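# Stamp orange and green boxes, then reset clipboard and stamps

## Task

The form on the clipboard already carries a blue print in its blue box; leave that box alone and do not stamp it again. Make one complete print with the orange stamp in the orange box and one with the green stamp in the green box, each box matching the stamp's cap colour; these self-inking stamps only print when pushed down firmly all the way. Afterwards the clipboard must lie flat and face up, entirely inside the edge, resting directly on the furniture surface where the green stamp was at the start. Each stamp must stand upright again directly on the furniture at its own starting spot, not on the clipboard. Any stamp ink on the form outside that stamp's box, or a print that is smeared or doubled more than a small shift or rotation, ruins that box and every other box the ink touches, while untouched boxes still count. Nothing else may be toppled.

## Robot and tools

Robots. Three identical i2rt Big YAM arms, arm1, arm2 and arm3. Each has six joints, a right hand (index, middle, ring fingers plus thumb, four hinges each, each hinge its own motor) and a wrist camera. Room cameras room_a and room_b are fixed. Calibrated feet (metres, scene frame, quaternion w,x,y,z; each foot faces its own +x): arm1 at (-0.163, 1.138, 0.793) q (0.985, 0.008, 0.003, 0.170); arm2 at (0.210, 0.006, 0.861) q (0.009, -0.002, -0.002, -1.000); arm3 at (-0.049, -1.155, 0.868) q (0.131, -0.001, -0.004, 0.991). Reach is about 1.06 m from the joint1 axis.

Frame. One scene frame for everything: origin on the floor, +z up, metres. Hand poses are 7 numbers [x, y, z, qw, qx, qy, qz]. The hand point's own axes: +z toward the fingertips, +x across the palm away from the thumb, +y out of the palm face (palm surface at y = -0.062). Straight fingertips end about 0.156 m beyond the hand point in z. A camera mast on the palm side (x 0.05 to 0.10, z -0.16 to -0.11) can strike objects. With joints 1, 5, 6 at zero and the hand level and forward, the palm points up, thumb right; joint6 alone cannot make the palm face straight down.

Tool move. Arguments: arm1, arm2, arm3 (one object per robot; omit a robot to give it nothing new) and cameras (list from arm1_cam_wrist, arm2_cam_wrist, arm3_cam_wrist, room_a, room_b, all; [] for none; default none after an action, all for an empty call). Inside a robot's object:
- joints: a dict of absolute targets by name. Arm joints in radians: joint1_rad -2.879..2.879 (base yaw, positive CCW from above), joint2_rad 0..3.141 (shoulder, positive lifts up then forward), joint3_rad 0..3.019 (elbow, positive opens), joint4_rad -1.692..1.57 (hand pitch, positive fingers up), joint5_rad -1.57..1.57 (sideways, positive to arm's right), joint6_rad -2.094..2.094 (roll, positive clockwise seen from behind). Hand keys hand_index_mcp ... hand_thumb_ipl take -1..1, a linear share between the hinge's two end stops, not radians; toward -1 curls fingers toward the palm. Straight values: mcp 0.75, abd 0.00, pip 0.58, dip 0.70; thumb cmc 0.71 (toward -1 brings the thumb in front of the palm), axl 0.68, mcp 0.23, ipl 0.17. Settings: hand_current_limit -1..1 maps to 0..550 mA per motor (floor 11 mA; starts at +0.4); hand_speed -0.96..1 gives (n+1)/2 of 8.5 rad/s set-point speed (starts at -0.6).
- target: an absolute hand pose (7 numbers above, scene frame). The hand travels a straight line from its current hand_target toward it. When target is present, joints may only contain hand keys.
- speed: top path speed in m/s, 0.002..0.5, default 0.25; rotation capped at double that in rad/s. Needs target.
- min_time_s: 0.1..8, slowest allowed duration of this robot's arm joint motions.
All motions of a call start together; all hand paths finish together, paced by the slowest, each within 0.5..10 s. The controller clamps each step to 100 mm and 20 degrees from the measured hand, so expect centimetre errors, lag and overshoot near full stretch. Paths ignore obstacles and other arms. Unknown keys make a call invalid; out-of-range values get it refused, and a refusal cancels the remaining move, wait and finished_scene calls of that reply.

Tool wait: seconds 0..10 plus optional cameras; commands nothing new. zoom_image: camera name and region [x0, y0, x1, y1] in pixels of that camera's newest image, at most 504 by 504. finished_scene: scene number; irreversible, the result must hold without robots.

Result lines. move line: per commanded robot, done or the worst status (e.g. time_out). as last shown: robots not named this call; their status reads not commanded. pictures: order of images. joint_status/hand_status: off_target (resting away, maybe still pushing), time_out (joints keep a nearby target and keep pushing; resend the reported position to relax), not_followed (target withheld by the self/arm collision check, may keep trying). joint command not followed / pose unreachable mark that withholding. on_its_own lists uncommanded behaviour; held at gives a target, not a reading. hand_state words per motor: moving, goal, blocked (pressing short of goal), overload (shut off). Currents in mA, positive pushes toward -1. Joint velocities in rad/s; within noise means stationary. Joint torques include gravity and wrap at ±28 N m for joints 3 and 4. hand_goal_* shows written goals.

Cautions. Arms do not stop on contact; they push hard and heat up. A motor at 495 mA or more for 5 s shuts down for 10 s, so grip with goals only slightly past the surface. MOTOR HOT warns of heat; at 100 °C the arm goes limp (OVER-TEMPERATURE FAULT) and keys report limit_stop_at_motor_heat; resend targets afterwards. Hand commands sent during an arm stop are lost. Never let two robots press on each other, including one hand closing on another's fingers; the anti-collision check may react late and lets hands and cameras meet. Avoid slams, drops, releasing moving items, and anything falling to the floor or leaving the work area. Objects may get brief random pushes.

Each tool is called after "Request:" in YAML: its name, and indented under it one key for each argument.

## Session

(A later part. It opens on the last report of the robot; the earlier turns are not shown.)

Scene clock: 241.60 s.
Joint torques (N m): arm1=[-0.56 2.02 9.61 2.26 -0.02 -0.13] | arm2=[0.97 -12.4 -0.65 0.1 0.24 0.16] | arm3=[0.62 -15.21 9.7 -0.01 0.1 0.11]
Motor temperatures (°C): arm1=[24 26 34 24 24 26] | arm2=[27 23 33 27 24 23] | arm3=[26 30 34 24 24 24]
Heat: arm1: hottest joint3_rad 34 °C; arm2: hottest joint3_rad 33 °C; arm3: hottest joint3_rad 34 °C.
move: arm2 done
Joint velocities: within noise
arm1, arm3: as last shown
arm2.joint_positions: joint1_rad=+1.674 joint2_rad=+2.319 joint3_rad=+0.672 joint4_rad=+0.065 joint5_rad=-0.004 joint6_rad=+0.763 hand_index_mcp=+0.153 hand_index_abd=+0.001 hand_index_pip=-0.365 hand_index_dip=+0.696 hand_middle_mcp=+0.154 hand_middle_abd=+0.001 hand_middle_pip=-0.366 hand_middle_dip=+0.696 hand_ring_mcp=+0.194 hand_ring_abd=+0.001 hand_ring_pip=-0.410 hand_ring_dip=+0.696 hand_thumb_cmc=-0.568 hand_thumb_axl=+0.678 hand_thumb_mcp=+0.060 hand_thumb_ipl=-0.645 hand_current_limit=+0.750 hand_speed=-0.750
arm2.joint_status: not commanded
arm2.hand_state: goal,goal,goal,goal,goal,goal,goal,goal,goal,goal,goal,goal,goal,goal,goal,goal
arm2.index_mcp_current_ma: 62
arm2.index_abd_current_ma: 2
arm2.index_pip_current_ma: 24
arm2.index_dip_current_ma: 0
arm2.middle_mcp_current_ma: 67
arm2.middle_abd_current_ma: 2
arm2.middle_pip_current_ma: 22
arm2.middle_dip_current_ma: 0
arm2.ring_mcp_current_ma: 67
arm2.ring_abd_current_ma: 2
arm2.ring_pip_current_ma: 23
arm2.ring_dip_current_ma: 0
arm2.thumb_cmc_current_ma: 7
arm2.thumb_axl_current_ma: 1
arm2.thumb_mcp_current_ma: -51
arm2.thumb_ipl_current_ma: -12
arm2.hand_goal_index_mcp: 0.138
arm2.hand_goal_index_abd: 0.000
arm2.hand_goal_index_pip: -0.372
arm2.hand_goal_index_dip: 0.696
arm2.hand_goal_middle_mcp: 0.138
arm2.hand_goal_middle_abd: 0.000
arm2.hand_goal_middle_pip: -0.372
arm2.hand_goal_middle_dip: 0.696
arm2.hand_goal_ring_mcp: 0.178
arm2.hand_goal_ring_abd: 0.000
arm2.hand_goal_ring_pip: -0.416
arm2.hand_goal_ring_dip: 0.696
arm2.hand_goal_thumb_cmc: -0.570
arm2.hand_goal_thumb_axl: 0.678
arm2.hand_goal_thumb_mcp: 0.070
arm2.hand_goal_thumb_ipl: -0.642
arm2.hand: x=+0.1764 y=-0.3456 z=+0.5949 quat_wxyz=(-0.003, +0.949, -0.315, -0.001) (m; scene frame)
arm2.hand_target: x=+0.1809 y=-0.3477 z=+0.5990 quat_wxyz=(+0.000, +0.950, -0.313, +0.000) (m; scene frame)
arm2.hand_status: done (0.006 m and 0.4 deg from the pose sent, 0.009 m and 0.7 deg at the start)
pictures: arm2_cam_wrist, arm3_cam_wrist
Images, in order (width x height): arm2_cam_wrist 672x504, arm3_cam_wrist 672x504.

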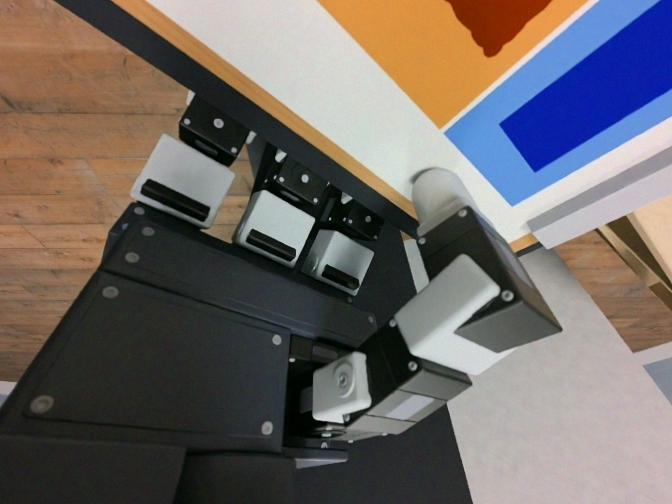

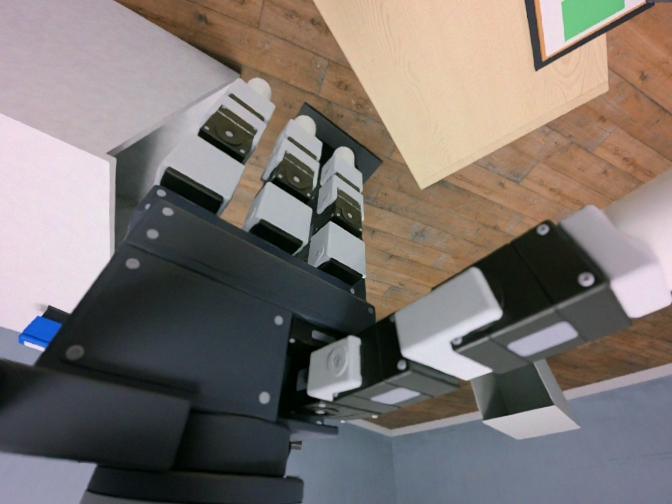

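Request:
move:
  arm2: {"target": [0.181, -0.3460, 0.604, 0, 0.9497, -0.3133, 0], "speed": 0.05}
  cameras: ["arm2_cam_wrist", "arm3_cam_wrist"]

Request:
zoom_image:
  camera: "arm2_cam_wrist"
  region: [168, 0, 504, 252]

Scene clock: 242.63 s.
Joint torques (N m): arm1=[-0.73 2.08 9.62 2.26 -0.01 -0.13] | arm2=[1.03 -12.57 -0.8 -0.1 0.27 0.16] | arm3=[0.56 -15.21 9.72 0.02 0.11 0.11]
Motor temperatures (°C): arm1=[24 26 34 24 24 26] | arm2=[27 23 33 27 24 23] | arm3=[26 30 34 24 24 24]
Heat: arm1: hottest joint3_rad 34 °C; arm2: hottest joint3_rad 33 °C; arm3: hottest joint3_rad 34 °C.
move: arm2 done
Joint velocities: within noise
arm1, arm3: as last shown
arm2.joint_positions: joint1_rad=+1.674 joint2_rad=+2.305 joint3_rad=+0.664 joint4_rad=+0.065 joint5_rad=-0.005 joint6_rad=+0.763 hand_index_mcp=+0.153 hand_index_abd=+0.001 hand_index_pip=-0.365 hand_index_dip=+0.697 hand_middle_mcp=+0.154 hand_middle_abd=+0.001 hand_middle_pip=-0.365 hand_middle_dip=+0.697 hand_ring_mcp=+0.194 hand_ring_abd=+0.001 hand_ring_pip=-0.410 hand_ring_dip=+0.696 hand_thumb_cmc=-0.568 hand_thumb_axl=+0.678 hand_thumb_mcp=+0.061 hand_thumb_ipl=-0.644 hand_current_limit=+0.750 hand_speed=-0.750
arm2.joint_status: not commanded
arm2.hand_state: goal,goal,goal,goal,goal,goal,goal,goal,goal,goal,goal,goal,goal,goal,goal,goal
arm2.index_mcp_current_ma: 62
arm2.index_abd_current_ma: 2
arm2.index_pip_current_ma: 26
arm2.index_dip_current_ma: 4
arm2.middle_mcp_current_ma: 67
arm2.middle_abd_current_ma: 2
arm2.middle_pip_current_ma: 24
arm2.middle_dip_current_ma: 4
arm2.ring_mcp_current_ma: 67
arm2.ring_abd_current_ma: 2
arm2.ring_pip_current_ma: 23
arm2.ring_dip_current_ma: 0
arm2.thumb_cmc_current_ma: 7
arm2.thumb_axl_current_ma: 2
arm2.thumb_mcp_current_ma: -43
arm2.thumb_ipl_current_ma: -10
arm2.hand_goal_index_mcp: 0.138
arm2.hand_goal_index_abd: 0.000
arm2.hand_goal_index_pip: -0.372
arm2.hand_goal_index_dip: 0.696
arm2.hand_goal_middle_mcp: 0.138
arm2.hand_goal_middle_abd: 0.000
arm2.hand_goal_middle_pip: -0.372
arm2.hand_goal_middle_dip: 0.696
arm2.hand_goal_ring_mcp: 0.178
arm2.hand_goal_ring_abd: 0.000
arm2.hand_goal_ring_pip: -0.416
arm2.hand_goal_ring_dip: 0.696
arm2.hand_goal_thumb_cmc: -0.570
arm2.hand_goal_thumb_axl: 0.678
arm2.hand_goal_thumb_mcp: 0.070
arm2.hand_goal_thumb_ipl: -0.642
arm2.hand: x=+0.1765 y=-0.3459 z=+0.5991 quat_wxyz=(-0.001, +0.949, -0.315, +0.000) (m; scene frame)
arm2.hand_target: x=+0.1809 y=-0.3459 z=+0.6038 quat_wxyz=(+0.000, +0.950, -0.313, +0.000) (m; scene frame)
arm2.hand_status: done (0.007 m and 0.3 deg from the pose sent, 0.010 m and 0.4 deg at the start)
pictures: arm2_cam_wrist, arm3_cam_wrist
Images, in order (width x height): arm2_cam_wrist 672x504, arm3_cam_wrist 672x504.

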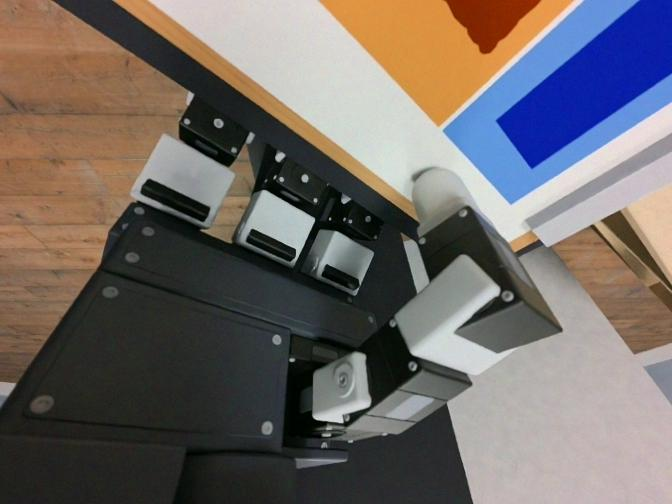

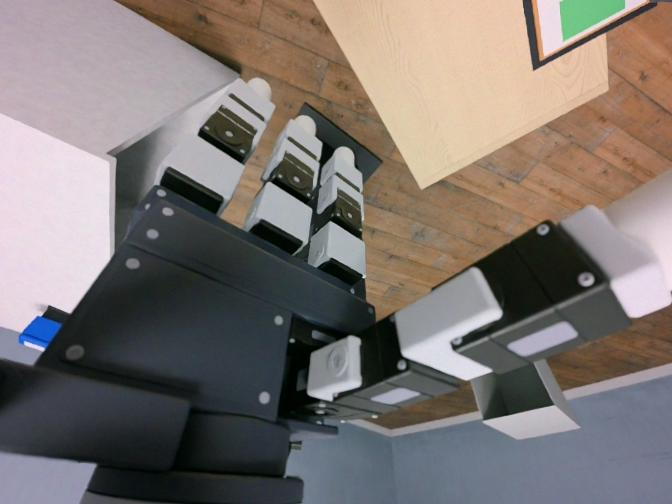

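Scaled by 1.500 from the camera's 672x504 image, which has a finer 960x720 frame.

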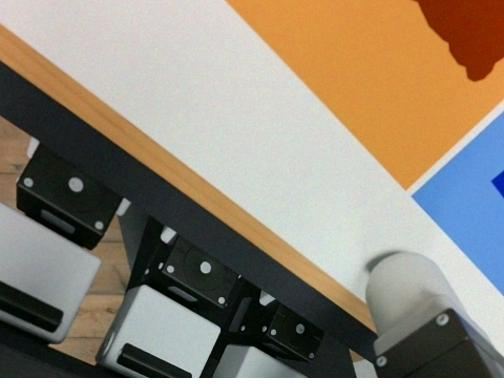

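Request:
move:
  arm2: {"joints": {"hand_thumb_mcp": 0.02}}

Request:
move:
  arm2: {"joints": {"hand_thumb_mcp": -0.03}}
  cameras: ["arm2_cam_wrist", "arm3_cam_wrist"]

Request:
zoom_image:
  camera: "arm2_cam_wrist"
  region: [168, 0, 504, 252]

Scene clock: 243.23 s.
Joint torques (N m): arm1=[-0.73 2.02 9.62 2.26 -0.01 -0.13] | arm2=[1.08 -12.57 -0.79 -0.09 0.27 0.16] | arm3=[0.62 -15.21 9.72 0.01 0.1 0.11]
Motor temperatures (°C): arm1=[24 26 34 24 24 26] | arm2=[27 23 33 27 24 23] | arm3=[26 30 34 24 24 24]
Heat: arm1: hottest joint3_rad 34 °C; arm2: hottest joint3_rad 33 °C; arm3: hottest joint3_rad 34 °C.
move: arm2 done
Joint velocities: within noise
arm1, arm3: as last shown
arm2.joint_positions: joint1_rad=+1.674 joint2_rad=+2.305 joint3_rad=+0.664 joint4_rad=+0.065 joint5_rad=-0.005 joint6_rad=+0.763 hand_index_mcp=+0.154 hand_index_abd=+0.001 hand_index_pip=-0.365 hand_index_dip=+0.697 hand_middle_mcp=+0.155 hand_middle_abd=+0.001 hand_middle_pip=-0.365 hand_middle_dip=+0.697 hand_ring_mcp=+0.194 hand_ring_abd=+0.001 hand_ring_pip=-0.410 hand_ring_dip=+0.696 hand_thumb_cmc=-0.568 hand_thumb_axl=+0.678 hand_thumb_mcp=+0.037 hand_thumb_ipl=-0.640 hand_current_limit=+0.750 hand_speed=-0.750
arm2.joint_status: all done
arm2.hand_state: goal,goal,goal,goal,goal,goal,goal,goal,goal,goal,goal,goal,goal,goal,goal,goal
arm2.index_mcp_current_ma: 66
arm2.index_abd_current_ma: 2
arm2.index_pip_current_ma: 26
arm2.index_dip_current_ma: 4
arm2.middle_mcp_current_ma: 70
arm2.middle_abd_current_ma: 2
arm2.middle_pip_current_ma: 25
arm2.middle_dip_current_ma: 4
arm2.ring_mcp_current_ma: 66
arm2.ring_abd_current_ma: 2
arm2.ring_pip_current_ma: 23
arm2.ring_dip_current_ma: 0
arm2.thumb_cmc_current_ma: 7
arm2.thumb_axl_current_ma: 2
arm2.thumb_mcp_current_ma: 89
arm2.thumb_ipl_current_ma: 9
arm2.hand_goal_index_mcp: 0.138
arm2.hand_goal_index_abd: 0.000
arm2.hand_goal_index_pip: -0.372
arm2.hand_goal_index_dip: 0.696
arm2.hand_goal_middle_mcp: 0.138
arm2.hand_goal_middle_abd: 0.000
arm2.hand_goal_middle_pip: -0.372
arm2.hand_goal_middle_dip: 0.696
arm2.hand_goal_ring_mcp: 0.178
arm2.hand_goal_ring_abd: 0.000
arm2.hand_goal_ring_pip: -0.416
arm2.hand_goal_ring_dip: 0.696
arm2.hand_goal_thumb_cmc: -0.570
arm2.hand_goal_thumb_axl: 0.678
arm2.hand_goal_thumb_mcp: 0.020
arm2.hand_goal_thumb_ipl: -0.642
arm2.hand: x=+0.1765 y=-0.3459 z=+0.5991 quat_wxyz=(-0.001, +0.949, -0.315, +0.000) (m; scene frame)
arm2.hand_target: x=+0.1809 y=-0.3459 z=+0.6038 quat_wxyz=(+0.000, +0.950, -0.313, +0.000) (m; scene frame)
arm2.hand_status: not commanded
pictures: none

Scene clock: 243.77 s.
Joint torques (N m): arm1=[-0.67 2.02 9.63 2.28 -0.01 -0.13] | arm2=[1.08 -12.57 -0.81 -0.1 0.27 0.16] | arm3=[0.62 -15.27 9.72 -0.01 0.1 0.11]
Motor temperatures (°C): arm1=[24 26 34 24 24 26] | arm2=[27 23 33 27 24 23] | arm3=[26 30 34 24 24 24]
Heat: arm1: hottest joint3_rad 34 °C; arm2: hottest joint3_rad 33 °C; arm3: hottest joint3_rad 34 °C.
move: arm2 off_target
Joint velocities: within noise
arm1, arm3: as last shown
arm2.joint_positions: joint1_rad=+1.674 joint2_rad=+2.305 joint3_rad=+0.664 joint4_rad=+0.065 joint5_rad=-0.005 joint6_rad=+0.763 hand_index_mcp=+0.158 hand_index_abd=+0.001 hand_index_pip=-0.363 hand_index_dip=+0.698 hand_middle_mcp=+0.159 hand_middle_abd=+0.001 hand_middle_pip=-0.363 hand_middle_dip=+0.698 hand_ring_mcp=+0.194 hand_ring_abd=+0.001 hand_ring_pip=-0.410 hand_ring_dip=+0.696 hand_thumb_cmc=-0.568 hand_thumb_axl=+0.678 hand_thumb_mcp=-0.006 hand_thumb_ipl=-0.638 hand_current_limit=+0.750 hand_speed=-0.750
arm2.joint_status: hand_thumb_mcp off_target (ended at -0.006, target -0.030)
arm2.hand_state: blocked,goal,goal,goal,blocked,goal,goal,goal,goal,goal,goal,goal,goal,goal,blocked,goal
arm2.index_mcp_current_ma: 86
arm2.index_abd_current_ma: 2
arm2.index_pip_current_ma: 34
arm2.index_dip_current_ma: 8
arm2.middle_mcp_current_ma: 88
arm2.middle_abd_current_ma: 2
arm2.middle_pip_current_ma: 32
arm2.middle_dip_current_ma: 7
arm2.ring_mcp_current_ma: 66
arm2.ring_abd_current_ma: 2
arm2.ring_pip_current_ma: 23
arm2.ring_dip_current_ma: 0
arm2.thumb_cmc_current_ma: 7
arm2.thumb_axl_current_ma: 2
arm2.thumb_mcp_current_ma: 127
arm2.thumb_ipl_current_ma: 19
arm2.hand_goal_index_mcp: 0.138
arm2.hand_goal_index_abd: 0.000
arm2.hand_goal_index_pip: -0.372
arm2.hand_goal_index_dip: 0.696
arm2.hand_goal_middle_mcp: 0.138
arm2.hand_goal_middle_abd: 0.000
arm2.hand_goal_middle_pip: -0.372
arm2.hand_goal_middle_dip: 0.696
arm2.hand_goal_ring_mcp: 0.178
arm2.hand_goal_ring_abd: 0.000
arm2.hand_goal_ring_pip: -0.416
arm2.hand_goal_ring_dip: 0.696
arm2.hand_goal_thumb_cmc: -0.570
arm2.hand_goal_thumb_axl: 0.678
arm2.hand_goal_thumb_mcp: -0.030
arm2.hand_goal_thumb_ipl: -0.642
arm2.hand: x=+0.1765 y=-0.3459 z=+0.5991 quat_wxyz=(-0.001, +0.949, -0.315, +0.000) (m; scene frame)
arm2.hand_target: x=+0.1809 y=-0.3459 z=+0.6038 quat_wxyz=(+0.000, +0.950, -0.313, +0.000) (m; scene frame)
arm2.hand_status: not commanded
pictures: arm2_cam_wrist, arm3_cam_wrist
Images, in order (width x height): arm2_cam_wrist 672x504, arm3_cam_wrist 672x504.

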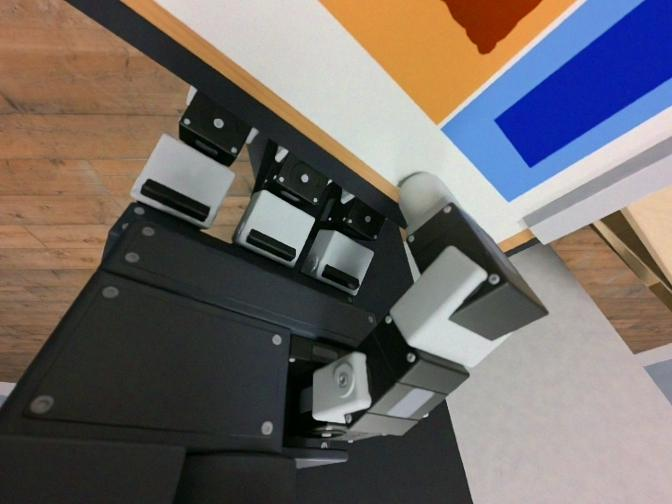

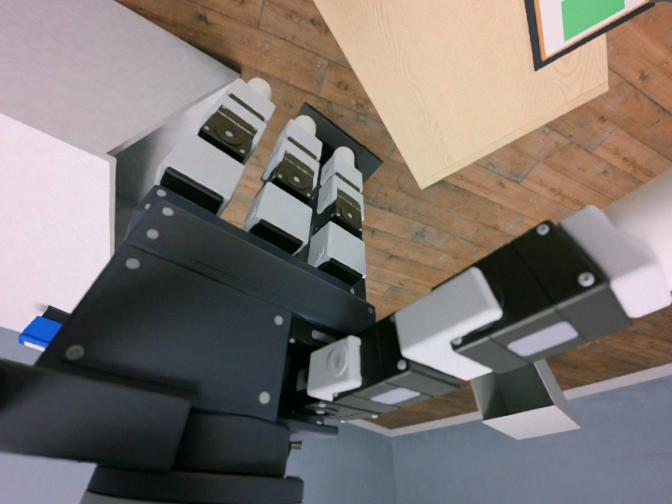

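Scaled by 1.500 from the camera's 672x504 image, which has a finer 960x720 frame.

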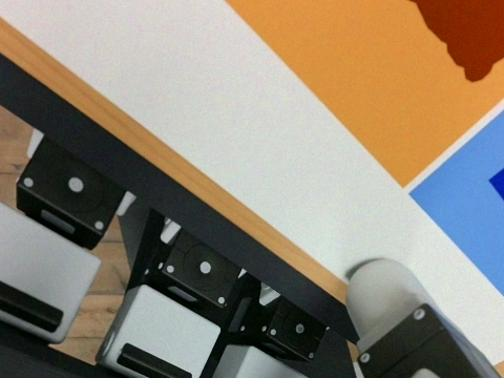

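Request:
move:
  arm2: {"joints": {"hand_thumb_mcp": -0.06, "hand_ring_mcp": 0.145, "hand_index_mcp": 0.125, "hand_middle_mcp": 0.125}}

Request:
move:
  arm2: {"target": [0.181, -0.3455, 0.625, 0, 0.9497, -0.3133, 0], "speed": 0.04}
  cameras: ["arm2_cam_wrist", "arm3_cam_wrist", "room_b"]

Scene clock: 244.43 s.
Joint torques (N m): arm1=[-0.62 1.96 9.63 2.26 -0.02 -0.13] | arm2=[1.03 -12.51 -0.81 -0.1 0.26 0.16] | arm3=[0.56 -15.21 9.72 0.01 0.1 0.11]
Motor temperatures (°C): arm1=[24 26 34 24 24 26] | arm2=[27 23 33 27 24 23] | arm3=[26 30 34 24 24 24]
Heat: arm1: hottest joint3_rad 34 °C; arm2: hottest joint3_rad 33 °C; arm3: hottest joint3_rad 34 °C.
move: arm2 off_target
Joint velocities: within noise
arm1, arm3: as last shown
arm2.joint_positions: joint1_rad=+1.674 joint2_rad=+2.305 joint3_rad=+0.664 joint4_rad=+0.065 joint5_rad=-0.005 joint6_rad=+0.763 hand_index_mcp=+0.158 hand_index_abd=+0.001 hand_index_pip=-0.362 hand_index_dip=+0.699 hand_middle_mcp=+0.158 hand_middle_abd=+0.001 hand_middle_pip=-0.363 hand_middle_dip=+0.698 hand_ring_mcp=+0.186 hand_ring_abd=+0.001 hand_ring_pip=-0.409 hand_ring_dip=+0.697 hand_thumb_cmc=-0.568 hand_thumb_axl=+0.678 hand_thumb_mcp=-0.034 hand_thumb_ipl=-0.637 hand_current_limit=+0.750 hand_speed=-0.750
arm2.joint_status: hand_index_mcp off_target (ended at +0.158, target +0.125); hand_middle_mcp off_target (ended at +0.158, target +0.125); hand_ring_mcp off_target (ended at +0.186, target +0.145); hand_thumb_mcp off_target (ended at -0.034, target -0.060)
arm2.hand_state: blocked,goal,goal,goal,blocked,goal,goal,goal,blocked,goal,goal,goal,goal,goal,blocked,goal
arm2.index_mcp_current_ma: 143
arm2.index_abd_current_ma: 2
arm2.index_pip_current_ma: 39
arm2.index_dip_current_ma: 10
arm2.middle_mcp_current_ma: 144
arm2.middle_abd_current_ma: 2
arm2.middle_pip_current_ma: 32
arm2.middle_dip_current_ma: 7
arm2.ring_mcp_current_ma: 180
arm2.ring_abd_current_ma: 2
arm2.ring_pip_current_ma: 24
arm2.ring_dip_current_ma: 3
arm2.thumb_cmc_current_ma: 7
arm2.thumb_axl_current_ma: 2
arm2.thumb_mcp_current_ma: 139
arm2.thumb_ipl_current_ma: 22
arm2.hand_goal_index_mcp: 0.126
arm2.hand_goal_index_abd: 0.000
arm2.hand_goal_index_pip: -0.372
arm2.hand_goal_index_dip: 0.696
arm2.hand_goal_middle_mcp: 0.126
arm2.hand_goal_middle_abd: 0.000
arm2.hand_goal_middle_pip: -0.372
arm2.hand_goal_middle_dip: 0.696
arm2.hand_goal_ring_mcp: 0.146
arm2.hand_goal_ring_abd: 0.000
arm2.hand_goal_ring_pip: -0.416
arm2.hand_goal_ring_dip: 0.696
arm2.hand_goal_thumb_cmc: -0.570
arm2.hand_goal_thumb_axl: 0.678
arm2.hand_goal_thumb_mcp: -0.060
arm2.hand_goal_thumb_ipl: -0.642
arm2.hand: x=+0.1765 y=-0.3459 z=+0.5991 quat_wxyz=(-0.001, +0.949, -0.315, +0.000) (m; scene frame)
arm2.hand_target: x=+0.1809 y=-0.3459 z=+0.6038 quat_wxyz=(+0.000, +0.950, -0.313, +0.000) (m; scene frame)
arm2.hand_status: not commanded
pictures: none

Scene clock: 245.47 s.
Joint torques (N m): arm1=[-0.73 2.02 9.62 2.26 -0.01 -0.12] | arm2=[1.03 -12.4 -0.31 -0.08 0.39 0.16] | arm3=[0.62 -15.21 9.72 0.01 0.11 0.11]
Motor temperatures (°C): arm1=[24 26 34 24 24 26] | arm2=[27 23 33 27 24 23] | arm3=[26 30 34 24 24 24]
Heat: arm1: hottest joint3_rad 34 °C; arm2: hottest joint3_rad 33 °C; arm3: hottest joint3_rad 34 °C.
move: arm2 done
Joint velocities: within noise
arm1, arm3: as last shown
arm2.joint_positions: joint1_rad=+1.674 joint2_rad=+2.233 joint3_rad=+0.635 joint4_rad=+0.016 joint5_rad=-0.008 joint6_rad=+0.763 hand_index_mcp=+0.170 hand_index_abd=-0.001 hand_index_pip=-0.350 hand_index_dip=+0.705 hand_middle_mcp=+0.158 hand_middle_abd=+0.001 hand_middle_pip=-0.362 hand_middle_dip=+0.699 hand_ring_mcp=+0.166 hand_ring_abd=+0.001 hand_ring_pip=-0.409 hand_ring_dip=+0.697 hand_thumb_cmc=-0.568 hand_thumb_axl=+0.680 hand_thumb_mcp=-0.034 hand_thumb_ipl=-0.636 hand_current_limit=+0.750 hand_speed=-0.750
arm2.joint_status: not commanded
arm2.hand_state: blocked,goal,blocked,goal,blocked,goal,goal,goal,blocked,goal,goal,goal,goal,goal,blocked,goal
arm2.index_mcp_current_ma: 200
arm2.index_abd_current_ma: -2
arm2.index_pip_current_ma: 88
arm2.index_dip_current_ma: 33
arm2.middle_mcp_current_ma: 144
arm2.middle_abd_current_ma: 2
arm2.middle_pip_current_ma: 38
arm2.middle_dip_current_ma: 11
arm2.ring_mcp_current_ma: 87
arm2.ring_abd_current_ma: 2
arm2.ring_pip_current_ma: 24
arm2.ring_dip_current_ma: 3
arm2.thumb_cmc_current_ma: 7
arm2.thumb_axl_current_ma: 9
arm2.thumb_mcp_current_ma: 139
arm2.thumb_ipl_current_ma: 27
arm2.hand_goal_index_mcp: 0.126
arm2.hand_goal_index_abd: 0.000
arm2.hand_goal_index_pip: -0.372
arm2.hand_goal_index_dip: 0.696
arm2.hand_goal_middle_mcp: 0.126
arm2.hand_goal_middle_abd: 0.000
arm2.hand_goal_middle_pip: -0.372
arm2.hand_goal_middle_dip: 0.696
arm2.hand_goal_ring_mcp: 0.146
arm2.hand_goal_ring_abd: 0.000
arm2.hand_goal_ring_pip: -0.416
arm2.hand_goal_ring_dip: 0.696
arm2.hand_goal_thumb_cmc: -0.570
arm2.hand_goal_thumb_axl: 0.678
arm2.hand_goal_thumb_mcp: -0.060
arm2.hand_goal_thumb_ipl: -0.642
arm2.hand: x=+0.1768 y=-0.3429 z=+0.6190 quat_wxyz=(-0.004, +0.949, -0.315, +0.000) (m; scene frame)
arm2.hand_target: x=+0.1809 y=-0.3455 z=+0.6248 quat_wxyz=(+0.000, +0.950, -0.313, +0.000) (m; scene frame)
arm2.hand_status: done (0.008 m and 0.5 deg from the pose sent, 0.026 m and 0.3 deg at the start)
pictures: arm2_cam_wrist, arm3_cam_wrist, room_b
Images, in order (width x height): arm2_cam_wrist 672x504, arm3_cam_wrist 672x504, room_b 672x504.

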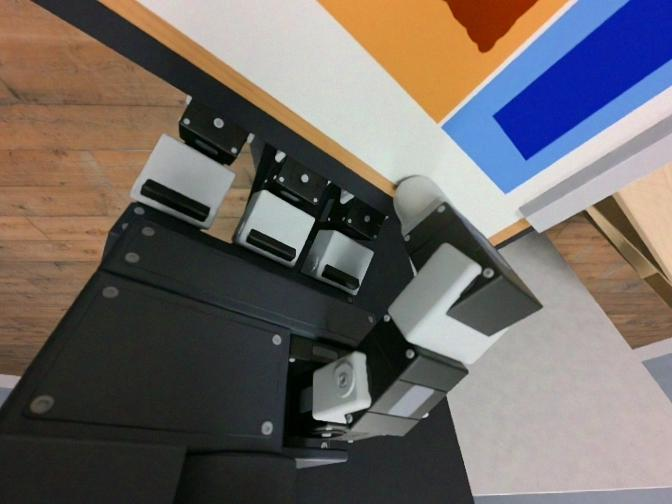

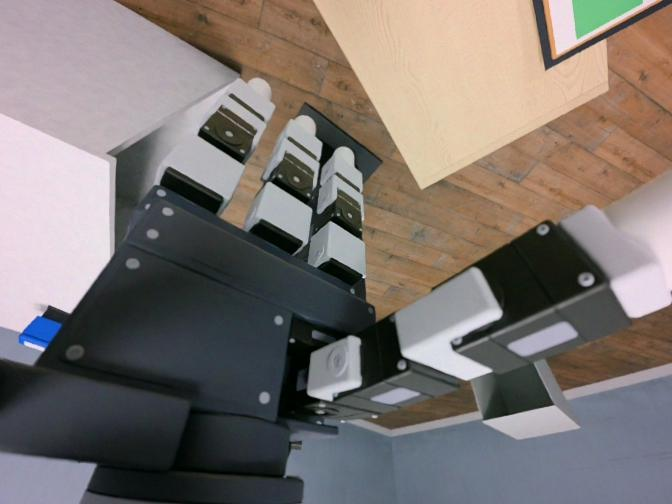

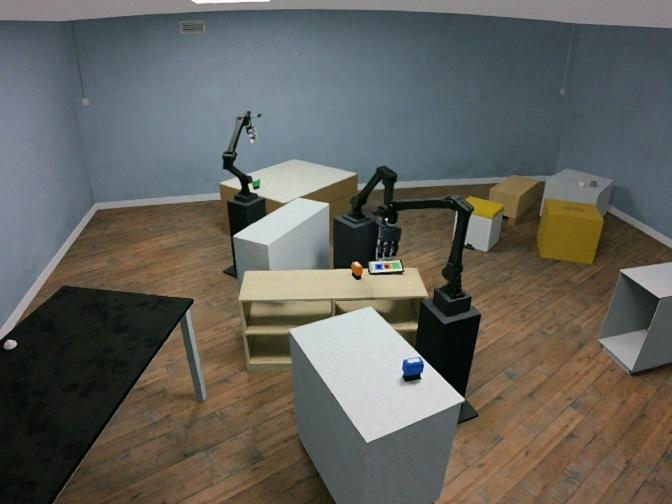

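Request:
move:
  arm2: {"target": [0.181, -0.343, 0.74, 0, 0.9497, -0.3133, 0], "speed": 0.08}
  cameras: ["arm2_cam_wrist", "arm3_cam_wrist", "room_b"]

Request:
zoom_image:
  camera: "room_b"
  region: [300, 140, 500, 290]

Scene clock: 247.67 s.
Joint torques (N m): arm1=[-0.67 2.02 9.62 2.24 -0.01 -0.13] | arm2=[1.03 -10.17 2.55 -0.03 0.42 0.15] | arm3=[0.56 -15.21 9.72 0.01 0.1 0.11]
Motor temperatures (°C): arm1=[24 26 34 24 24 26] | arm2=[27 23 33 27 24 23] | arm3=[26 30 34 24 24 24]
Heat: arm1: hottest joint3_rad 34 °C; arm2: hottest joint3_rad 33 °C; arm3: hottest joint3_rad 34 °C.
move: arm2 done
Joint velocities: within noise
arm1.joint_positions: joint1_rad=+0.290 joint2_rad=+0.629 joint3_rad=+1.427 joint4_rad=-1.426 joint5_rad=-0.106 joint6_rad=+1.194 hand_index_mcp=+0.754 hand_index_abd=+0.001 hand_index_pip=+0.577 hand_index_dip=+0.696 hand_middle_mcp=+0.754 hand_middle_abd=+0.001 hand_middle_pip=+0.577 hand_middle_dip=+0.696 hand_ring_mcp=+0.754 hand_ring_abd=+0.001 hand_ring_pip=+0.577 hand_ring_dip=+0.696 hand_thumb_cmc=+0.714 hand_thumb_axl=+0.677 hand_thumb_mcp=+0.225 hand_thumb_ipl=+0.168 hand_current_limit=+0.400 hand_speed=-0.600
arm1.joint_status: not commanded
arm1.hand_state: goal,goal,goal,goal,goal,goal,goal,goal,goal,goal,goal,goal,goal,goal,goal,goal
arm1.index_mcp_current_ma: 0
arm1.index_abd_current_ma: 0
arm1.index_pip_current_ma: 0
arm1.index_dip_current_ma: 0
arm1.middle_mcp_current_ma: 0
arm1.middle_abd_current_ma: 0
arm1.middle_pip_current_ma: 0
arm1.middle_dip_current_ma: 0
arm1.ring_mcp_current_ma: 0
arm1.ring_abd_current_ma: 0
arm1.ring_pip_current_ma: 0
arm1.ring_dip_current_ma: 0
arm1.thumb_cmc_current_ma: 0
arm1.thumb_axl_current_ma: 0
arm1.thumb_mcp_current_ma: 0
arm1.thumb_ipl_current_ma: 0
arm1.hand_goal_index_mcp: 0.754
arm1.hand_goal_index_abd: 0.000
arm1.hand_goal_index_pip: 0.576
arm1.hand_goal_index_dip: 0.696
arm1.hand_goal_middle_mcp: 0.754
arm1.hand_goal_middle_abd: 0.000
arm1.hand_goal_middle_pip: 0.576
arm1.hand_goal_middle_dip: 0.696
arm1.hand_goal_ring_mcp: 0.754
arm1.hand_goal_ring_abd: 0.000
arm1.hand_goal_ring_pip: 0.576
arm1.hand_goal_ring_dip: 0.696
arm1.hand_goal_thumb_cmc: 0.714
arm1.hand_goal_thumb_axl: 0.678
arm1.hand_goal_thumb_mcp: 0.226
arm1.hand_goal_thumb_ipl: 0.168
arm1.hand: x=+0.0714 y=+1.2134 z=+1.3317 quat_wxyz=(-0.112, +0.768, +0.448, +0.444) (m; scene frame)
arm1.hand_target: x=+0.0690 y=+1.2143 z=+1.3416 quat_wxyz=(-0.115, +0.761, +0.449, +0.454) (m; scene frame)
arm1.hand_status: not commanded
arm2.joint_positions: joint1_rad=+1.674 joint2_rad=+1.800 joint3_rad=+0.559 joint4_rad=-0.337 joint5_rad=-0.008 joint6_rad=+0.763 hand_index_mcp=+0.171 hand_index_abd=-0.001 hand_index_pip=-0.349 hand_index_dip=+0.705 hand_middle_mcp=+0.158 hand_middle_abd=+0.001 hand_middle_pip=-0.361 hand_middle_dip=+0.700 hand_ring_mcp=+0.166 hand_ring_abd=+0.001 hand_ring_pip=-0.409 hand_ring_dip=+0.697 hand_thumb_cmc=-0.568 hand_thumb_axl=+0.680 hand_thumb_mcp=-0.034 hand_thumb_ipl=-0.636 hand_current_limit=+0.750 hand_speed=-0.750
arm2.joint_status: not commanded
arm2.hand_state: blocked,goal,blocked,goal,blocked,goal,goal,goal,blocked,goal,goal,goal,goal,goal,blocked,goal
arm2.index_mcp_current_ma: 205
arm2.index_abd_current_ma: -2
arm2.index_pip_current_ma: 91
arm2.index_dip_current_ma: 34
arm2.middle_mcp_current_ma: 144
arm2.middle_abd_current_ma: 2
arm2.middle_pip_current_ma: 41
arm2.middle_dip_current_ma: 12
arm2.ring_mcp_current_ma: 85
arm2.ring_abd_current_ma: 2
arm2.ring_pip_current_ma: 24
arm2.ring_dip_current_ma: 3
arm2.thumb_cmc_current_ma: 7
arm2.thumb_axl_current_ma: 10
arm2.thumb_mcp_current_ma: 139
arm2.thumb_ipl_current_ma: 29
arm2.hand_goal_index_mcp: 0.126
arm2.hand_goal_index_abd: 0.000
arm2.hand_goal_index_pip: -0.372
arm2.hand_goal_index_dip: 0.696
arm2.hand_goal_middle_mcp: 0.126
arm2.hand_goal_middle_abd: 0.000
arm2.hand_goal_middle_pip: -0.372
arm2.hand_goal_middle_dip: 0.696
arm2.hand_goal_ring_mcp: 0.146
arm2.hand_goal_ring_abd: 0.000
arm2.hand_goal_ring_pip: -0.416
arm2.hand_goal_ring_dip: 0.696
arm2.hand_goal_thumb_cmc: -0.570
arm2.hand_goal_thumb_axl: 0.678
arm2.hand_goal_thumb_mcp: -0.060
arm2.hand_goal_thumb_ipl: -0.642
arm2.hand: x=+0.1775 y=-0.3432 z=+0.7363 quat_wxyz=(-0.002, +0.949, -0.315, +0.001) (m; scene frame)
arm2.hand_target: x=+0.1809 y=-0.3432 z=+0.7400 quat_wxyz=(+0.000, +0.950, -0.313, +0.000) (m; scene frame)
arm2.hand_status: done (0.005 m and 0.4 deg from the pose sent, 0.121 m and 0.5 deg at the start)
arm3.joint_positions: joint1_rad=-1.103 joint2_rad=+1.502 joint3_rad=+1.208 joint4_rad=-1.158 joint5_rad=-0.005 joint6_rad=+0.545 hand_index_mcp=+0.752 hand_index_abd=-0.003 hand_index_pip=+0.574 hand_index_dip=+0.693 hand_middle_mcp=+0.753 hand_middle_abd=-0.003 hand_middle_pip=+0.578 hand_middle_dip=+0.698 hand_ring_mcp=+0.753 hand_ring_abd=-0.002 hand_ring_pip=+0.578 hand_ring_dip=+0.698 hand_thumb_cmc=-0.569 hand_thumb_axl=+0.679 hand_thumb_mcp=+0.166 hand_thumb_ipl=+0.166 hand_current_limit=+0.750 hand_speed=-0.900
arm3.joint_status: not commanded
arm3.hand_state: goal,goal,goal,goal,goal,goal,goal,goal,goal,goal,goal,goal,goal,goal,goal,goal
arm3.index_mcp_current_ma: -4
arm3.index_abd_current_ma: -4
arm3.index_pip_current_ma: -4
arm3.index_dip_current_ma: -5
arm3.middle_mcp_current_ma: -2
arm3.middle_abd_current_ma: -4
arm3.middle_pip_current_ma: 3
arm3.middle_dip_current_ma: 3
arm3.ring_mcp_current_ma: -1
arm3.ring_abd_current_ma: -2
arm3.ring_pip_current_ma: 3
arm3.ring_dip_current_ma: 4
arm3.thumb_cmc_current_ma: 2
arm3.thumb_axl_current_ma: 3
arm3.thumb_mcp_current_ma: -10
arm3.thumb_ipl_current_ma: -5
arm3.hand_goal_index_mcp: 0.754
arm3.hand_goal_index_abd: 0.000
arm3.hand_goal_index_pip: 0.576
arm3.hand_goal_index_dip: 0.696
arm3.hand_goal_middle_mcp: 0.754
arm3.hand_goal_middle_abd: 0.000
arm3.hand_goal_middle_pip: 0.576
arm3.hand_goal_middle_dip: 0.696
arm3.hand_goal_ring_mcp: 0.754
arm3.hand_goal_ring_abd: 0.000
arm3.hand_goal_ring_pip: 0.576
arm3.hand_goal_ring_dip: 0.696
arm3.hand_goal_thumb_cmc: -0.570
arm3.hand_goal_thumb_axl: 0.678
arm3.hand_goal_thumb_mcp: 0.170
arm3.hand_goal_thumb_ipl: 0.168
arm3.hand: x=-0.0927 y=-0.6353 z=+1.0347 quat_wxyz=(-0.023, +0.169, +0.984, +0.058) (m; scene frame)
arm3.hand_target: x=-0.0922 y=-0.6414 z=+1.0314 quat_wxyz=(-0.019, +0.172, +0.984, +0.050) (m; scene frame)
arm3.hand_status: not commanded
pictures: arm2_cam_wrist, arm3_cam_wrist, room_b
Images, in order (width x height): arm2_cam_wrist 672x504, arm3_cam_wrist 672x504, room_b 672x504.

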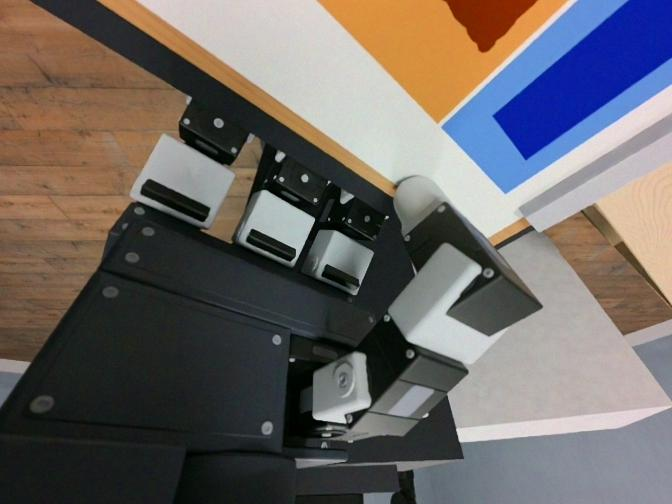

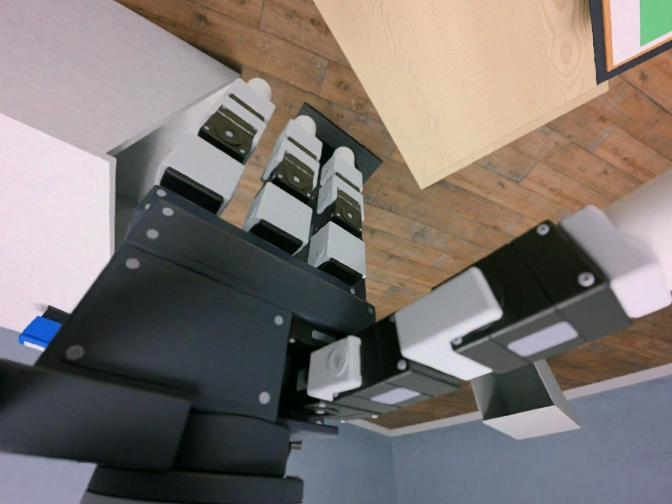

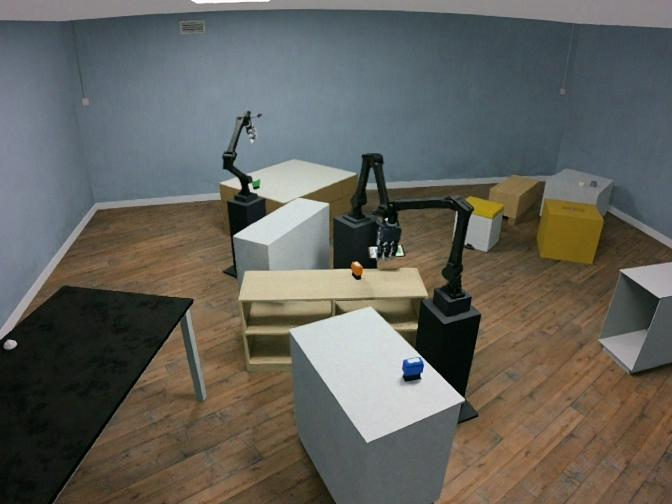

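Scaled by 2.520 from the camera's 672x504 image, which has a finer 960x720 frame.

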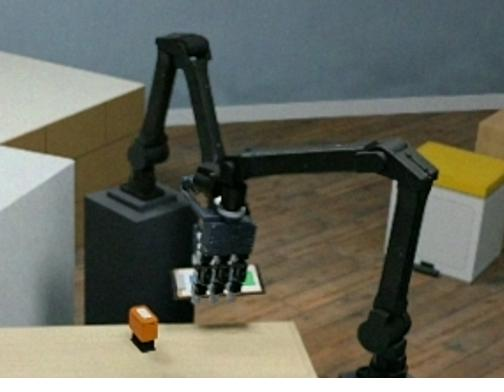

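Request:
zoom_image:
  camera: "arm2_cam_wrist"
  region: [400, 180, 672, 504]

Request:
zoom_image:
  camera: "room_b"
  region: [200, 90, 450, 300]

Scaled by 1.556 from the camera's 672x504 image, which has a finer 960x720 frame.

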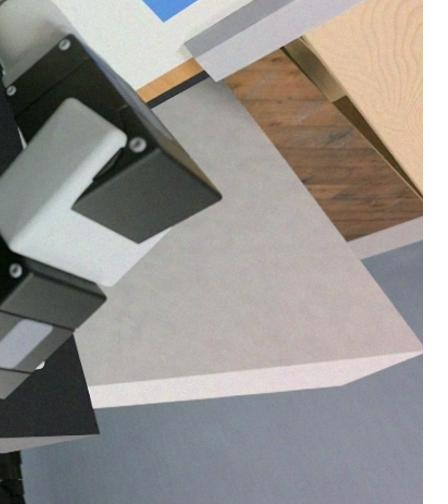

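Scaled by 2.016 from the camera's 672x504 image, which has a finer 960x720 frame.

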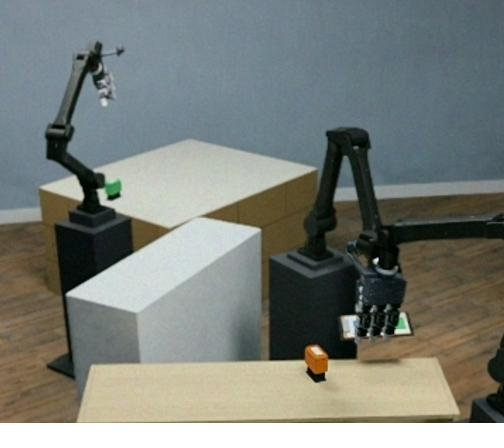

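Request:
move:
  arm2: {"target": [0.181, -0.343, 1.04, 0, 0.9497, -0.3133, 0], "speed": 0.15}
  arm3: {"joints": {"joint1_rad": -0.9}, "min_time_s": 2}
  cameras: ["arm2_cam_wrist", "arm3_cam_wrist", "room_b", "room_a"]

Scene clock: 257.43 s.
Joint torques (N m): arm1=[-0.67 2.08 9.63 2.25 -0.01 -0.14] | arm2=[0.62 -6.48 12.11 -0.16 0.41 0.12] | arm3=[0.67 -15.27 9.7 0.01 0.1 0.11]
Motor temperatures (°C): arm1=[24 26 34 24 24 26] | arm2=[27 23 32 27 24 23] | arm3=[26 30 33 24 24 24]
Heat: arm1: hottest joint3_rad 34 °C; arm2: hottest joint3_rad 32 °C; arm3: hottest joint3_rad 33 °C.
move: arm2 off_target; arm3 done
Joint velocities: within noise
arm1: as last shown
arm2.joint_positions: joint1_rad=+1.674 joint2_rad=+1.142 joint3_rad=+0.876 joint4_rad=-1.365 joint5_rad=-0.008 joint6_rad=+0.763 hand_index_mcp=+0.173 hand_index_abd=-0.001 hand_index_pip=-0.349 hand_index_dip=+0.705 hand_middle_mcp=+0.158 hand_middle_abd=+0.001 hand_middle_pip=-0.360 hand_middle_dip=+0.700 hand_ring_mcp=+0.165 hand_ring_abd=+0.001 hand_ring_pip=-0.409 hand_ring_dip=+0.697 hand_thumb_cmc=-0.568 hand_thumb_axl=+0.681 hand_thumb_mcp=-0.034 hand_thumb_ipl=-0.636 hand_current_limit=+0.750 hand_speed=-0.750
arm2.joint_status: not commanded
arm2.hand_state: blocked,goal,blocked,goal,blocked,goal,goal,goal,goal,goal,goal,goal,goal,goal,blocked,goal
arm2.index_mcp_current_ma: 212
arm2.index_abd_current_ma: -3
arm2.index_pip_current_ma: 94
arm2.index_dip_current_ma: 35
arm2.middle_mcp_current_ma: 144
arm2.middle_abd_current_ma: 2
arm2.middle_pip_current_ma: 44
arm2.middle_dip_current_ma: 14
arm2.ring_mcp_current_ma: 81
arm2.ring_abd_current_ma: 2
arm2.ring_pip_current_ma: 24
arm2.ring_dip_current_ma: 3
arm2.thumb_cmc_current_ma: 8
arm2.thumb_axl_current_ma: 10
arm2.thumb_mcp_current_ma: 139
arm2.thumb_ipl_current_ma: 31
arm2.hand_goal_index_mcp: 0.126
arm2.hand_goal_index_abd: 0.000
arm2.hand_goal_index_pip: -0.372
arm2.hand_goal_index_dip: 0.696
arm2.hand_goal_middle_mcp: 0.126
arm2.hand_goal_middle_abd: 0.000
arm2.hand_goal_middle_pip: -0.372
arm2.hand_goal_middle_dip: 0.696
arm2.hand_goal_ring_mcp: 0.146
arm2.hand_goal_ring_abd: 0.000
arm2.hand_goal_ring_pip: -0.416
arm2.hand_goal_ring_dip: 0.696
arm2.hand_goal_thumb_cmc: -0.570
arm2.hand_goal_thumb_axl: 0.678
arm2.hand_goal_thumb_mcp: -0.060
arm2.hand_goal_thumb_ipl: -0.642
arm2.hand: x=+0.1766 y=-0.3257 z=+1.0144 quat_wxyz=(-0.027, +0.949, -0.315, -0.010) (m; scene frame)
arm2.hand_target: x=+0.1808 y=-0.3419 z=+1.0399 quat_wxyz=(+0.000, +0.950, -0.313, +0.000) (m; scene frame)
arm2.hand_status: off_target (0.031 m and 3.3 deg from the pose sent, 0.304 m and 0.4 deg at the start)
arm3.joint_positions: joint1_rad=-0.904 joint2_rad=+1.502 joint3_rad=+1.208 joint4_rad=-1.158 joint5_rad=-0.005 joint6_rad=+0.545 hand_index_mcp=+0.752 hand_index_abd=-0.003 hand_index_pip=+0.574 hand_index_dip=+0.693 hand_middle_mcp=+0.753 hand_middle_abd=-0.003 hand_middle_pip=+0.578 hand_middle_dip=+0.698 hand_ring_mcp=+0.753 hand_ring_abd=-0.002 hand_ring_pip=+0.578 hand_ring_dip=+0.698 hand_thumb_cmc=-0.569 hand_thumb_axl=+0.679 hand_thumb_mcp=+0.166 hand_thumb_ipl=+0.166 hand_current_limit=+0.750 hand_speed=-0.900
arm3.joint_status: all done
arm3.hand_state: goal,goal,goal,goal,goal,goal,goal,goal,goal,goal,goal,goal,goal,goal,goal,goal
arm3.index_mcp_current_ma: -4
arm3.index_abd_current_ma: -4
arm3.index_pip_current_ma: -4
arm3.index_dip_current_ma: -5
arm3.middle_mcp_current_ma: -2
arm3.middle_abd_current_ma: -4
arm3.middle_pip_current_ma: 3
arm3.middle_dip_current_ma: 3
arm3.ring_mcp_current_ma: -1
arm3.ring_abd_current_ma: -2
arm3.ring_pip_current_ma: 3
arm3.ring_dip_current_ma: 4
arm3.thumb_cmc_current_ma: 2
arm3.thumb_axl_current_ma: 3
arm3.thumb_mcp_current_ma: -10
arm3.thumb_ipl_current_ma: -5
arm3.hand_goal_index_mcp: 0.754
arm3.hand_goal_index_abd: 0.000
arm3.hand_goal_index_pip: 0.576
arm3.hand_goal_index_dip: 0.696
arm3.hand_goal_middle_mcp: 0.754
arm3.hand_goal_middle_abd: 0.000
arm3.hand_goal_middle_pip: 0.576
arm3.hand_goal_middle_dip: 0.696
arm3.hand_goal_ring_mcp: 0.754
arm3.hand_goal_ring_abd: 0.000
arm3.hand_goal_ring_pip: 0.576
arm3.hand_goal_ring_dip: 0.696
arm3.hand_goal_thumb_cmc: -0.570
arm3.hand_goal_thumb_axl: 0.678
arm3.hand_goal_thumb_mcp: 0.170
arm3.hand_goal_thumb_ipl: 0.168
arm3.hand: x=-0.1949 y=-0.6542 z=+1.0342 quat_wxyz=(-0.027, +0.070, +0.996, +0.055) (m; scene frame)
arm3.hand_target: x=-0.1936 y=-0.6602 z=+1.0308 quat_wxyz=(-0.023, +0.073, +0.996, +0.048) (m; scene frame)
arm3.hand_status: not commanded
pictures: arm2_cam_wrist, arm3_cam_wrist, room_a, room_b
Images, in order (width x height): arm2_cam_wrist 672x504, arm3_cam_wrist 672x504, room_a 672x504, room_b 672x504.

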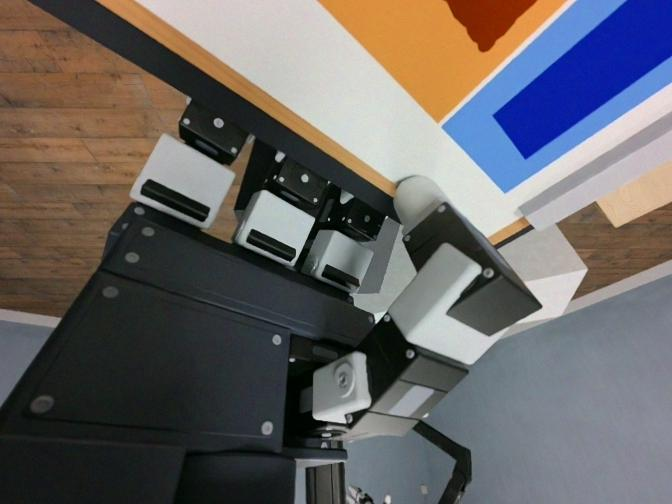

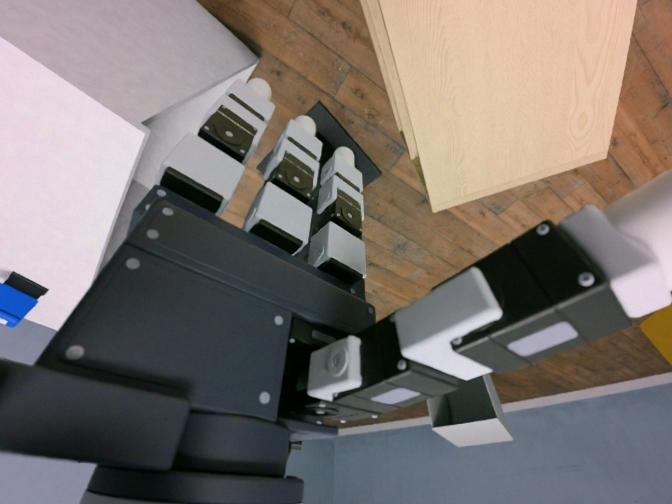

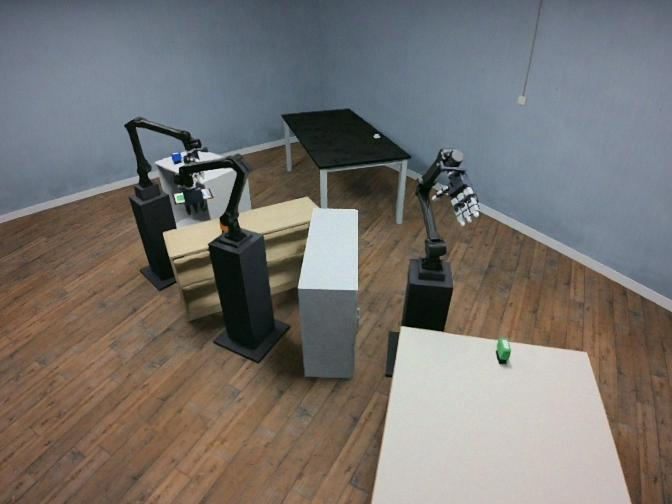

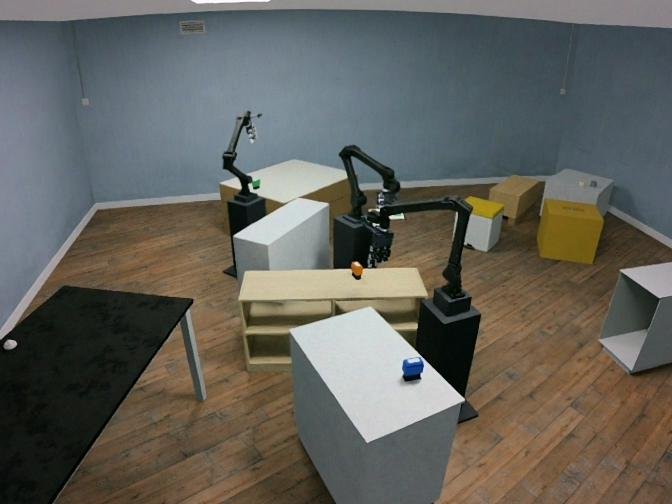

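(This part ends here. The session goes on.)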